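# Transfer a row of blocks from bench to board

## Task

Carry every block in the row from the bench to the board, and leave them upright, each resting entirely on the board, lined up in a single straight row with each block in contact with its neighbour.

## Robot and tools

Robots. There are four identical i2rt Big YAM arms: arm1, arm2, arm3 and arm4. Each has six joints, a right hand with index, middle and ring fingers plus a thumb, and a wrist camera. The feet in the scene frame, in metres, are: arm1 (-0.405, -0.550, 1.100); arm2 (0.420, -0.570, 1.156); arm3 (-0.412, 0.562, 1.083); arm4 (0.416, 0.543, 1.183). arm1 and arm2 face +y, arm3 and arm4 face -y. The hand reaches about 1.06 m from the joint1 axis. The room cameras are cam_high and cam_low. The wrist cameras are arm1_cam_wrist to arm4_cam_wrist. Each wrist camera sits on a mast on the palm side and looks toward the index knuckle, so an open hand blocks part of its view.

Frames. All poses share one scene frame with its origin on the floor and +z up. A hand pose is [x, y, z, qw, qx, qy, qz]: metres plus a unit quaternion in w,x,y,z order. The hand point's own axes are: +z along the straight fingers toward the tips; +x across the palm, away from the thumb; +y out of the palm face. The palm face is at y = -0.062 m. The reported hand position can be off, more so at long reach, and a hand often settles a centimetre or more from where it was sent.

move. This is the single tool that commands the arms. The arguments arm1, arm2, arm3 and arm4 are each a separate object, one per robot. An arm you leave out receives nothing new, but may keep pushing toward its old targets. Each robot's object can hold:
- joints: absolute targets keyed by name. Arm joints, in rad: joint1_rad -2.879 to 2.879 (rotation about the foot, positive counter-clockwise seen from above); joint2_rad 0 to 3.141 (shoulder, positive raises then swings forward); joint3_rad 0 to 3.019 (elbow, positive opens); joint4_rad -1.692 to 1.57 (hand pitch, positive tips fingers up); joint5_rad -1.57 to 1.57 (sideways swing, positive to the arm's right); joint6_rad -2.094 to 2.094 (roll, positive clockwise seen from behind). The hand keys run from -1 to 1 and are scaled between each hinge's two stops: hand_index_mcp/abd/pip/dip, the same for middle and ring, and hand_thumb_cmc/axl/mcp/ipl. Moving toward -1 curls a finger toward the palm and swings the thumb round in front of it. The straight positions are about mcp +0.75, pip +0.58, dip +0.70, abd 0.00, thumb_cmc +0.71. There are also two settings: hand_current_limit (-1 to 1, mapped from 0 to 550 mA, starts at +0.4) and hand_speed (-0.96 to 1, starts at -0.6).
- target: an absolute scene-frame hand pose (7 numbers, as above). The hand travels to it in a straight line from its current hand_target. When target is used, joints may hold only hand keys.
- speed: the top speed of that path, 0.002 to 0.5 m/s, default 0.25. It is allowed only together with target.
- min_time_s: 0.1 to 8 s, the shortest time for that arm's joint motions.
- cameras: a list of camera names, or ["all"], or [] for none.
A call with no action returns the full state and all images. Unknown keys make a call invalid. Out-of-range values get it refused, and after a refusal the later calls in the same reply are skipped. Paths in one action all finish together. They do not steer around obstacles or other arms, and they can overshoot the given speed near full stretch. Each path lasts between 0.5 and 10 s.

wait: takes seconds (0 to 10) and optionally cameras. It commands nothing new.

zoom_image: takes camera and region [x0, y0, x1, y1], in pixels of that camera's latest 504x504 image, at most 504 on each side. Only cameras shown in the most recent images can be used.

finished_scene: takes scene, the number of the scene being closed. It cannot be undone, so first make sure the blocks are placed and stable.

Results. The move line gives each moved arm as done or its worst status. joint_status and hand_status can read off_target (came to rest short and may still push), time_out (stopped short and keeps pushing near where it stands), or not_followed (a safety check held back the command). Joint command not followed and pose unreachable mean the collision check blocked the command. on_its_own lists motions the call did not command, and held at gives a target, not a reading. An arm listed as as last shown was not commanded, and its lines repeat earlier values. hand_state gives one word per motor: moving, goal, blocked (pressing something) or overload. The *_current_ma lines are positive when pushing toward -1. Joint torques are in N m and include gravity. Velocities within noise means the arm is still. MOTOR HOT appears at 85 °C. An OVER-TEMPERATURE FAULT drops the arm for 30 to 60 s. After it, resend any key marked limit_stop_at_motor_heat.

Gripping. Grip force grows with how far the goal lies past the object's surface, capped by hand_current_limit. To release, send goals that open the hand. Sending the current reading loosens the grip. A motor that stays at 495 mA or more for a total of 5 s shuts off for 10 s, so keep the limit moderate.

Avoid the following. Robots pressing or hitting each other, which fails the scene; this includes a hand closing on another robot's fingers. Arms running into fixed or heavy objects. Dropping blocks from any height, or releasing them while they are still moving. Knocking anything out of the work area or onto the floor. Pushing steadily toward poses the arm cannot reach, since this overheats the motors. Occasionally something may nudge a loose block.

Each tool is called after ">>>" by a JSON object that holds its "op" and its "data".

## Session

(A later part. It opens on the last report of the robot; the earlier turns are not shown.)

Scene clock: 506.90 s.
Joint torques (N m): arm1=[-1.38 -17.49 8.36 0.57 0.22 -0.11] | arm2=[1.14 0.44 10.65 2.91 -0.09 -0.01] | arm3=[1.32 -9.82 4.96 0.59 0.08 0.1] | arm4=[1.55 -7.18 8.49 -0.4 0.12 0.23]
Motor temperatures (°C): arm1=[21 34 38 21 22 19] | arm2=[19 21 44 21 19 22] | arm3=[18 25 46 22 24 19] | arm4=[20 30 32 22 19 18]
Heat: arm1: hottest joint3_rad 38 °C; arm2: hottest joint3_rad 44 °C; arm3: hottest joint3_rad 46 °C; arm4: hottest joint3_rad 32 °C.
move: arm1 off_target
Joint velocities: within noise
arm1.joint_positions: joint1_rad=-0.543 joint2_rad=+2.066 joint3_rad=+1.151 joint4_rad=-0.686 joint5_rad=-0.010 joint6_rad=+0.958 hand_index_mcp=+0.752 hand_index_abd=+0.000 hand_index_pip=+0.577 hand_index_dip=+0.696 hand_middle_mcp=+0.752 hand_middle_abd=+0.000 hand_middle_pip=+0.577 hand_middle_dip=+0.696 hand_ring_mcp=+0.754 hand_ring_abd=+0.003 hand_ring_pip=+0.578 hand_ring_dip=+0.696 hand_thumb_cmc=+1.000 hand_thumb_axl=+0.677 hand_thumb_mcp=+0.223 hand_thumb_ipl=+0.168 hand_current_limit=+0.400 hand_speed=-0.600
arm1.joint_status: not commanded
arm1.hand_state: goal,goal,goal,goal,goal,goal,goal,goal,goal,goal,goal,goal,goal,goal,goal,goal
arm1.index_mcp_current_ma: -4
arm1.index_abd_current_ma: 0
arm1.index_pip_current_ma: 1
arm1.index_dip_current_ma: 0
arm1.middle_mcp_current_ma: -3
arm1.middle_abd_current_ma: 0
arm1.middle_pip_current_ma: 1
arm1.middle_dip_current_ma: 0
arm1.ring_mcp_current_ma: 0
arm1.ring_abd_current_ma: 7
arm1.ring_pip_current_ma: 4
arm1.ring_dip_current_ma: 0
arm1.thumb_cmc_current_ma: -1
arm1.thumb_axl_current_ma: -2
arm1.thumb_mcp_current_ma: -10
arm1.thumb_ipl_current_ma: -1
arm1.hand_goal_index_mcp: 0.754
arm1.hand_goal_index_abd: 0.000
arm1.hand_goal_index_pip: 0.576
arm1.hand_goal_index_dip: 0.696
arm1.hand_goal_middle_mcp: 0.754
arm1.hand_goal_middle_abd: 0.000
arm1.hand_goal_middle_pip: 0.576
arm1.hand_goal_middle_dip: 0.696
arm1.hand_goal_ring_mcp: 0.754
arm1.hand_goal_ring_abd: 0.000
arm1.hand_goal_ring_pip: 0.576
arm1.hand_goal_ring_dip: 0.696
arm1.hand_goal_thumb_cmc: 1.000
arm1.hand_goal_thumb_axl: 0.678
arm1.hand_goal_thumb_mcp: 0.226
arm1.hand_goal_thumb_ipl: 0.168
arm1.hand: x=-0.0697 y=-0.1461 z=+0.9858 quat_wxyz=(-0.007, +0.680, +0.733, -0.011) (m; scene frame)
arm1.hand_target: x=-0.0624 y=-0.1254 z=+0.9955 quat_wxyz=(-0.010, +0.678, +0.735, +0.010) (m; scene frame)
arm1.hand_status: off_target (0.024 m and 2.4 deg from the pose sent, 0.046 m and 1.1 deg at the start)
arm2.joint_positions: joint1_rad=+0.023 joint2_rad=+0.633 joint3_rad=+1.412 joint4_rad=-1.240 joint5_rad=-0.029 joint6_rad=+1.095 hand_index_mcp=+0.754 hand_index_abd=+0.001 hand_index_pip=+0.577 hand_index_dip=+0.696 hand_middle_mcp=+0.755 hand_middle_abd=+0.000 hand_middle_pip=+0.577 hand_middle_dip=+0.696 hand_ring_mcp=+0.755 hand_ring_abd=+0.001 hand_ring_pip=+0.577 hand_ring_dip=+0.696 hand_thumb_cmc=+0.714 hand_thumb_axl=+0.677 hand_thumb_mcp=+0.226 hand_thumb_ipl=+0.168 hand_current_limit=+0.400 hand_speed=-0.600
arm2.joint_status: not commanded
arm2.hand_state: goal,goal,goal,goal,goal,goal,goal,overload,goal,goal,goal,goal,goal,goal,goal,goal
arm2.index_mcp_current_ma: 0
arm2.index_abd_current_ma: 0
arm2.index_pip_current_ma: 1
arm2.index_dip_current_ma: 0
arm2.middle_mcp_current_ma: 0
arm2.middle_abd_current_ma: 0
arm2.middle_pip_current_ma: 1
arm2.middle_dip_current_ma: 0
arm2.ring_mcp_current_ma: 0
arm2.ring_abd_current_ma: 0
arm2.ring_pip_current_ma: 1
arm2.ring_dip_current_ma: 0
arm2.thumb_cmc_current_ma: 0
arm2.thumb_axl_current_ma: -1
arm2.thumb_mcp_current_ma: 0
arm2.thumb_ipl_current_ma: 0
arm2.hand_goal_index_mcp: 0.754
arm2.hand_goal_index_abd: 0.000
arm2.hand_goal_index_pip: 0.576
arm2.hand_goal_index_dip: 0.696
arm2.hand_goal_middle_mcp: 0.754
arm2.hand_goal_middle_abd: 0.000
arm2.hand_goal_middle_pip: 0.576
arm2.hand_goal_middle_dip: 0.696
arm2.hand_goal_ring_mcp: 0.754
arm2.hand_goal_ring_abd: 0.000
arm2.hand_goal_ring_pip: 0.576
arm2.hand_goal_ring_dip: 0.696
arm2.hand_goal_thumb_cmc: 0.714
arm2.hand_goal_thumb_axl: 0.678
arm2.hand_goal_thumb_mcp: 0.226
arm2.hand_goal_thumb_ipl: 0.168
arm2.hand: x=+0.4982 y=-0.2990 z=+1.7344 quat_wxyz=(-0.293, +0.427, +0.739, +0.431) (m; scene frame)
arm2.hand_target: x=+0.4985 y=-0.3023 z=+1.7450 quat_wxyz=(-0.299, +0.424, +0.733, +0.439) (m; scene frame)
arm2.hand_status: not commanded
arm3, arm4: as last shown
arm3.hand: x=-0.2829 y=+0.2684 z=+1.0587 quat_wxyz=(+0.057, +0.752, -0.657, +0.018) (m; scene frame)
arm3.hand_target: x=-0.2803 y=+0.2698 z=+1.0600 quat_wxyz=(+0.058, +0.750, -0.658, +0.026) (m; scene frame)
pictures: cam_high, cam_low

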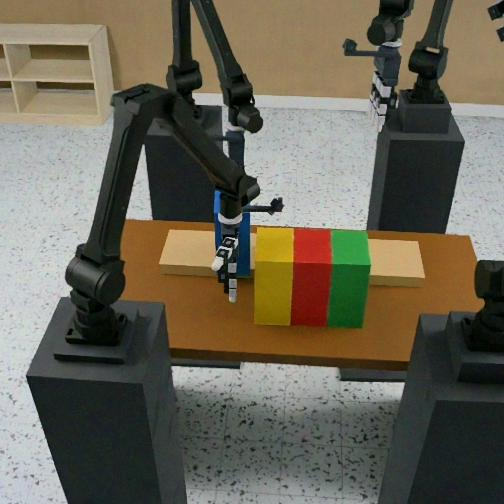

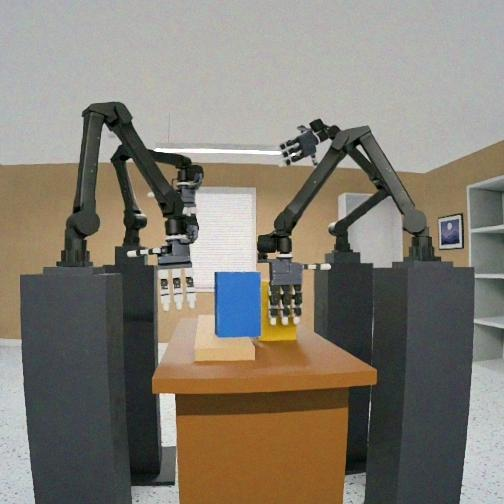

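>>> {"op": "move", "data": {"arm1": {"target": [-0.062, -0.09, 0.995, -0.010, 0.678, 0.735, 0.010], "speed": 0.05}, "cameras": ["cam_high", "cam_low"]}}

Scene clock: 567.00 s.
Joint torques (N m): arm1=[-1.61 -17.44 9.07 -0.02 0.22 -0.02] | arm2=[1.14 0.5 10.65 2.91 -0.09 -0.02] | arm3=[1.08 -9.88 4.86 0.54 0.08 0.09] | arm4=[2.73 -7 8.34 -0.38 0.12 0.24]
Motor temperatures (°C): arm1=[21 31 37 21 21 19] | arm2=[19 21 44 21 19 22] | arm3=[18 24 42 22 23 19] | arm4=[20 30 32 22 19 18]
Heat: arm1: hottest joint3_rad 37 °C; arm2: hottest joint3_rad 44 °C; arm3: hottest joint3_rad 42 °C; arm4: hottest joint3_rad 32 °C.
move: arm1 off_target
Joint velocities: within noise
arm1.joint_positions: joint1_rad=-0.509 joint2_rad=+2.107 joint3_rad=+1.252 joint4_rad=-0.721 joint5_rad=-0.009 joint6_rad=+0.982 hand_index_mcp=+0.752 hand_index_abd=+0.000 hand_index_pip=+0.577 hand_index_dip=+0.696 hand_middle_mcp=+0.752 hand_middle_abd=+0.000 hand_middle_pip=+0.577 hand_middle_dip=+0.696 hand_ring_mcp=+0.754 hand_ring_abd=+0.003 hand_ring_pip=+0.578 hand_ring_dip=+0.696 hand_thumb_cmc=+1.000 hand_thumb_axl=+0.677 hand_thumb_mcp=+0.223 hand_thumb_ipl=+0.168 hand_current_limit=+0.400 hand_speed=-0.600
arm1.joint_status: not commanded
arm1.hand_state: goal,goal,goal,goal,goal,goal,goal,goal,goal,goal,goal,goal,goal,goal,goal,goal
arm1.index_mcp_current_ma: -4
arm1.index_abd_current_ma: 0
arm1.index_pip_current_ma: 1
arm1.index_dip_current_ma: 0
arm1.middle_mcp_current_ma: -3
arm1.middle_abd_current_ma: 0
arm1.middle_pip_current_ma: 1
arm1.middle_dip_current_ma: 0
arm1.ring_mcp_current_ma: 0
arm1.ring_abd_current_ma: 7
arm1.ring_pip_current_ma: 4
arm1.ring_dip_current_ma: 0
arm1.thumb_cmc_current_ma: -1
arm1.thumb_axl_current_ma: -2
arm1.thumb_mcp_current_ma: -10
arm1.thumb_ipl_current_ma: -1
arm1.hand_goal_index_mcp: 0.754
arm1.hand_goal_index_abd: 0.000
arm1.hand_goal_index_pip: 0.576
arm1.hand_goal_index_dip: 0.696
arm1.hand_goal_middle_mcp: 0.754
arm1.hand_goal_middle_abd: 0.000
arm1.hand_goal_middle_pip: 0.576
arm1.hand_goal_middle_dip: 0.696
arm1.hand_goal_ring_mcp: 0.754
arm1.hand_goal_ring_abd: 0.000
arm1.hand_goal_ring_pip: 0.576
arm1.hand_goal_ring_dip: 0.696
arm1.hand_goal_thumb_cmc: 1.000
arm1.hand_goal_thumb_axl: 0.678
arm1.hand_goal_thumb_mcp: 0.226
arm1.hand_goal_thumb_ipl: 0.168
arm1.hand: x=-0.0666 y=-0.1055 z=+0.9913 quat_wxyz=(-0.010, +0.676, +0.736, +0.001) (m; scene frame)
arm1.hand_target: x=-0.0622 y=-0.0904 z=+0.9952 quat_wxyz=(-0.010, +0.678, +0.735, +0.010) (m; scene frame)
arm1.hand_status: off_target (0.017 m and 1.0 deg from the pose sent, 0.057 m and 2.4 deg at the start)
arm2, arm3: as last shown
arm4.joint_positions: joint1_rad=-0.612 joint2_rad=+1.177 joint3_rad=+0.933 joint4_rad=-1.238 joint5_rad=+0.016 joint6_rad=+0.877 hand_index_mcp=+0.752 hand_index_abd=-0.003 hand_index_pip=+0.574 hand_index_dip=+0.694 hand_middle_mcp=+0.752 hand_middle_abd=+0.003 hand_middle_pip=+0.574 hand_middle_dip=+0.696 hand_ring_mcp=+0.752 hand_ring_abd=+0.002 hand_ring_pip=+0.577 hand_ring_dip=+0.697 hand_thumb_cmc=+1.000 hand_thumb_axl=+0.677 hand_thumb_mcp=+0.220 hand_thumb_ipl=+0.167 hand_current_limit=+0.400 hand_speed=-0.600
arm4.joint_status: not commanded
arm4.hand_state: goal,goal,goal,goal,goal,goal,goal,goal,goal,goal,goal,goal,goal,goal,goal,goal
arm4.index_mcp_current_ma: -2
arm4.index_abd_current_ma: -2
arm4.index_pip_current_ma: -1
arm4.index_dip_current_ma: -1
arm4.middle_mcp_current_ma: -2
arm4.middle_abd_current_ma: 2
arm4.middle_pip_current_ma: -1
arm4.middle_dip_current_ma: 0
arm4.ring_mcp_current_ma: -2
arm4.ring_abd_current_ma: 2
arm4.ring_pip_current_ma: 0
arm4.ring_dip_current_ma: 0
arm4.thumb_cmc_current_ma: 0
arm4.thumb_axl_current_ma: -1
arm4.thumb_mcp_current_ma: -10
arm4.thumb_ipl_current_ma: -1
arm4.hand_goal_index_mcp: 0.754
arm4.hand_goal_index_abd: 0.000
arm4.hand_goal_index_pip: 0.576
arm4.hand_goal_index_dip: 0.696
arm4.hand_goal_middle_mcp: 0.754
arm4.hand_goal_middle_abd: 0.000
arm4.hand_goal_middle_pip: 0.576
arm4.hand_goal_middle_dip: 0.696
arm4.hand_goal_ring_mcp: 0.754
arm4.hand_goal_ring_abd: 0.000
arm4.hand_goal_ring_pip: 0.576
arm4.hand_goal_ring_dip: 0.696
arm4.hand_goal_thumb_cmc: 1.000
arm4.hand_goal_thumb_axl: 0.678
arm4.hand_goal_thumb_mcp: 0.226
arm4.hand_goal_thumb_ipl: 0.168
arm4.hand: x=+0.1460 y=+0.2767 z=+1.3501 quat_wxyz=(+0.040, +0.750, -0.660, +0.004) (m; scene frame)
arm4.hand_target: x=+0.1499 y=+0.2800 z=+1.3501 quat_wxyz=(+0.035, +0.749, -0.662, +0.003) (m; scene frame)
arm4.hand_status: not commanded
pictures: cam_high, cam_low

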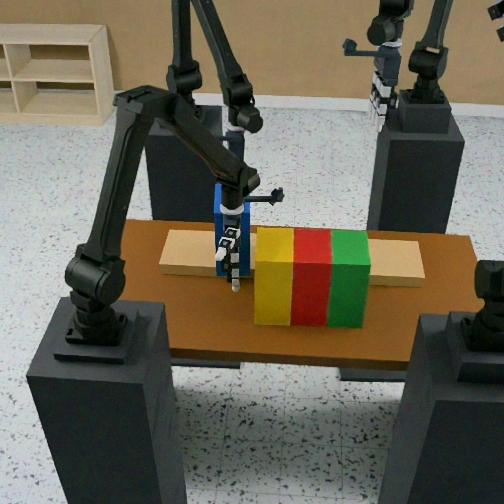

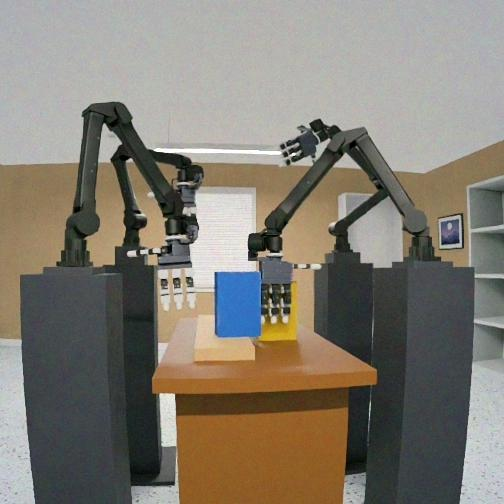

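>>> {"op": "move", "data": {"arm1": {"target": [-0.062, -0.06, 0.995, -0.010, 0.678, 0.735, 0.010], "speed": 0.05}, "cameras": ["cam_high", "cam_low"]}}

>>> {"op": "zoom_image", "data": {"camera": "cam_high", "region": [150, 170, 300, 300]}}

Scene clock: 573.97 s.
Joint torques (N m): arm1=[-1.2 -17.9 9.85 0.13 0.11 -0.02] | arm2=[1.14 0.5 10.65 2.91 -0.09 -0.02] | arm3=[1.2 -9.58 4.88 0.5 0.09 0.09] | arm4=[1.9 -6.77 8.44 -0.38 0.16 0.23]
Motor temperatures (°C): arm1=[21 31 37 21 20 19] | arm2=[19 21 44 21 19 22] | arm3=[18 24 42 22 23 19] | arm4=[20 30 32 22 19 18]
Heat: arm1: hottest joint3_rad 37 °C; arm2: hottest joint3_rad 44 °C; arm3: hottest joint3_rad 42 °C; arm4: hottest joint3_rad 32 °C.
move: arm1 off_target
Joint velocities: within noise
arm1.joint_positions: joint1_rad=-0.488 joint2_rad=+2.151 joint3_rad=+1.340 joint4_rad=-0.772 joint5_rad=-0.006 joint6_rad=+1.007 hand_index_mcp=+0.752 hand_index_abd=+0.000 hand_index_pip=+0.577 hand_index_dip=+0.696 hand_middle_mcp=+0.752 hand_middle_abd=+0.000 hand_middle_pip=+0.577 hand_middle_dip=+0.696 hand_ring_mcp=+0.755 hand_ring_abd=+0.005 hand_ring_pip=+0.578 hand_ring_dip=+0.696 hand_thumb_cmc=+1.000 hand_thumb_axl=+0.677 hand_thumb_mcp=+0.223 hand_thumb_ipl=+0.168 hand_current_limit=+0.400 hand_speed=-0.600
arm1.joint_status: not commanded
arm1.hand_state: goal,goal,goal,goal,goal,goal,goal,goal,goal,goal,goal,goal,goal,goal,goal,goal
arm1.index_mcp_current_ma: -4
arm1.index_abd_current_ma: 0
arm1.index_pip_current_ma: 1
arm1.index_dip_current_ma: 0
arm1.middle_mcp_current_ma: -3
arm1.middle_abd_current_ma: 0
arm1.middle_pip_current_ma: 1
arm1.middle_dip_current_ma: 0
arm1.ring_mcp_current_ma: 1
arm1.ring_abd_current_ma: 9
arm1.ring_pip_current_ma: 4
arm1.ring_dip_current_ma: 0
arm1.thumb_cmc_current_ma: -1
arm1.thumb_axl_current_ma: -2
arm1.thumb_mcp_current_ma: -10
arm1.thumb_ipl_current_ma: -1
arm1.hand_goal_index_mcp: 0.754
arm1.hand_goal_index_abd: 0.000
arm1.hand_goal_index_pip: 0.576
arm1.hand_goal_index_dip: 0.696
arm1.hand_goal_middle_mcp: 0.754
arm1.hand_goal_middle_abd: 0.000
arm1.hand_goal_middle_pip: 0.576
arm1.hand_goal_middle_dip: 0.696
arm1.hand_goal_ring_mcp: 0.754
arm1.hand_goal_ring_abd: 0.000
arm1.hand_goal_ring_pip: 0.576
arm1.hand_goal_ring_dip: 0.696
arm1.hand_goal_thumb_cmc: 1.000
arm1.hand_goal_thumb_axl: 0.678
arm1.hand_goal_thumb_mcp: 0.226
arm1.hand_goal_thumb_ipl: 0.168
arm1.hand: x=-0.0649 y=-0.0801 z=+0.9921 quat_wxyz=(-0.007, +0.678, +0.735, -0.001) (m; scene frame)
arm1.hand_target: x=-0.0626 y=-0.0606 z=+0.9954 quat_wxyz=(-0.010, +0.678, +0.735, +0.010) (m; scene frame)
arm1.hand_status: off_target (0.021 m and 1.3 deg from the pose sent, 0.046 m and 1.0 deg at the start)
arm2, arm3, arm4: as last shown
pictures: cam_high, cam_low

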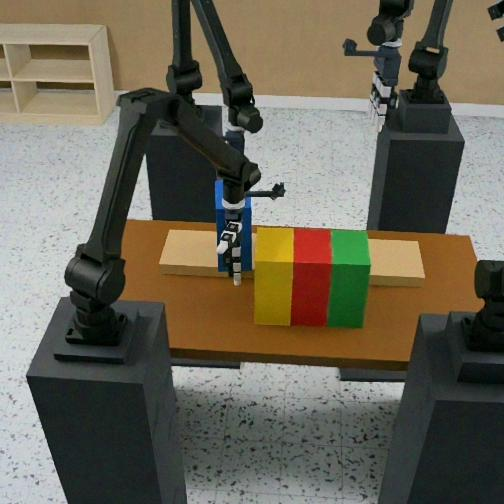

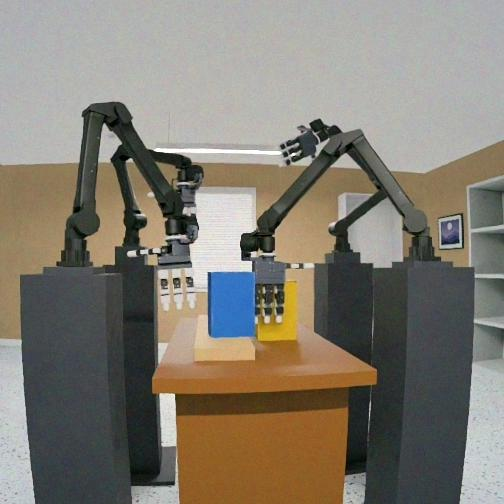

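Scaled by 3.360 from the camera's 504x504 image, which has a finer 720x720 frame.

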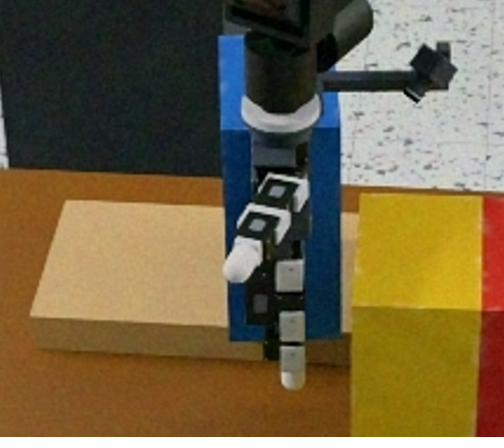

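>>> {"op": "move", "data": {"arm1": {"target": [-0.062, -0.026, 0.995, -0.010, 0.678, 0.735, 0.010], "speed": 0.05}, "cameras": ["cam_high", "cam_low"]}}

>>> {"op": "zoom_image", "data": {"camera": "cam_high", "region": [150, 170, 300, 300]}}

>>> {"op": "zoom_image", "data": {"camera": "cam_low", "region": [150, 240, 320, 400]}}

Scene clock: 584.53 s.
Joint torques (N m): arm1=[-0.97 -19.08 10.29 0.16 0.11 -0.01] | arm2=[1.2 0.5 10.65 2.91 -0.1 -0.02] | arm3=[1.55 -9.76 4.98 0.46 0.07 0.09] | arm4=[1.85 -6.89 8.31 -0.39 0.13 0.19]
Motor temperatures (°C): arm1=[21 31 37 21 20 19] | arm2=[19 21 44 21 19 22] | arm3=[18 24 42 22 23 19] | arm4=[20 30 32 22 19 18]
Heat: arm1: hottest joint3_rad 37 °C; arm2: hottest joint3_rad 44 °C; arm3: hottest joint3_rad 42 °C; arm4: hottest joint3_rad 32 °C.
move: arm1 off_target
Joint velocities: within noise
arm1.joint_positions: joint1_rad=-0.463 joint2_rad=+2.208 joint3_rad=+1.454 joint4_rad=-0.828 joint5_rad=-0.006 joint6_rad=+1.032 hand_index_mcp=+0.752 hand_index_abd=+0.000 hand_index_pip=+0.577 hand_index_dip=+0.696 hand_middle_mcp=+0.752 hand_middle_abd=+0.000 hand_middle_pip=+0.577 hand_middle_dip=+0.696 hand_ring_mcp=+0.755 hand_ring_abd=+0.004 hand_ring_pip=+0.578 hand_ring_dip=+0.696 hand_thumb_cmc=+1.000 hand_thumb_axl=+0.677 hand_thumb_mcp=+0.223 hand_thumb_ipl=+0.168 hand_current_limit=+0.400 hand_speed=-0.600
arm1.joint_status: not commanded
arm1.hand_state: goal,goal,goal,goal,goal,goal,goal,goal,goal,goal,goal,goal,goal,goal,goal,goal
arm1.index_mcp_current_ma: -4
arm1.index_abd_current_ma: 0
arm1.index_pip_current_ma: 1
arm1.index_dip_current_ma: 0
arm1.middle_mcp_current_ma: -3
arm1.middle_abd_current_ma: 0
arm1.middle_pip_current_ma: 1
arm1.middle_dip_current_ma: 0
arm1.ring_mcp_current_ma: 1
arm1.ring_abd_current_ma: 9
arm1.ring_pip_current_ma: 4
arm1.ring_dip_current_ma: 0
arm1.thumb_cmc_current_ma: -1
arm1.thumb_axl_current_ma: -2
arm1.thumb_mcp_current_ma: -10
arm1.thumb_ipl_current_ma: -1
arm1.hand_goal_index_mcp: 0.754
arm1.hand_goal_index_abd: 0.000
arm1.hand_goal_index_pip: 0.576
arm1.hand_goal_index_dip: 0.696
arm1.hand_goal_middle_mcp: 0.754
arm1.hand_goal_middle_abd: 0.000
arm1.hand_goal_middle_pip: 0.576
arm1.hand_goal_middle_dip: 0.696
arm1.hand_goal_ring_mcp: 0.754
arm1.hand_goal_ring_abd: 0.000
arm1.hand_goal_ring_pip: 0.576
arm1.hand_goal_ring_dip: 0.696
arm1.hand_goal_thumb_cmc: 1.000
arm1.hand_goal_thumb_axl: 0.678
arm1.hand_goal_thumb_mcp: 0.226
arm1.hand_goal_thumb_ipl: 0.168
arm1.hand: x=-0.0634 y=-0.0465 z=+0.9923 quat_wxyz=(-0.007, +0.678, +0.735, -0.001) (m; scene frame)
arm1.hand_target: x=-0.0626 y=-0.0265 z=+0.9953 quat_wxyz=(-0.010, +0.678, +0.735, +0.010) (m; scene frame)
arm1.hand_status: off_target (0.021 m and 1.3 deg from the pose sent, 0.054 m and 1.3 deg at the start)
arm2, arm3, arm4: as last shown
pictures: cam_high, cam_low

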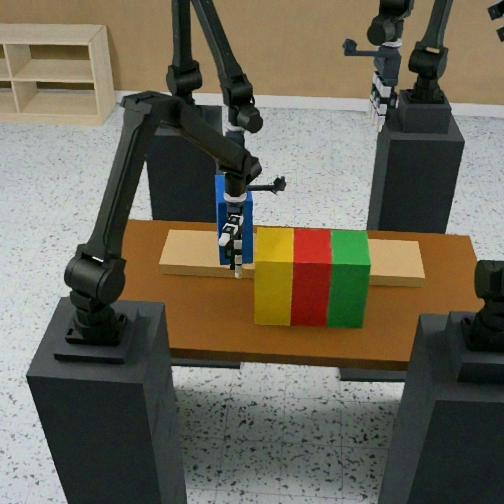

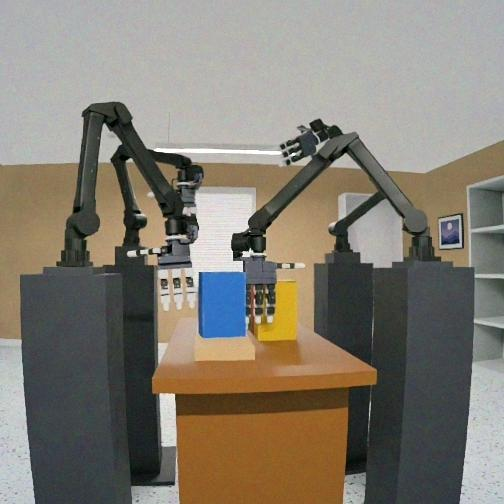

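Scaled by 3.360 from the camera's 504x504 image, which has a finer 720x720 frame.

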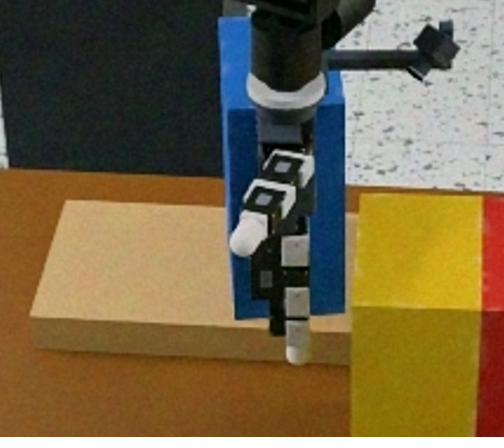

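Scaled by 2.965 from the camera's 504x504 image, which has a finer 720x720 frame.

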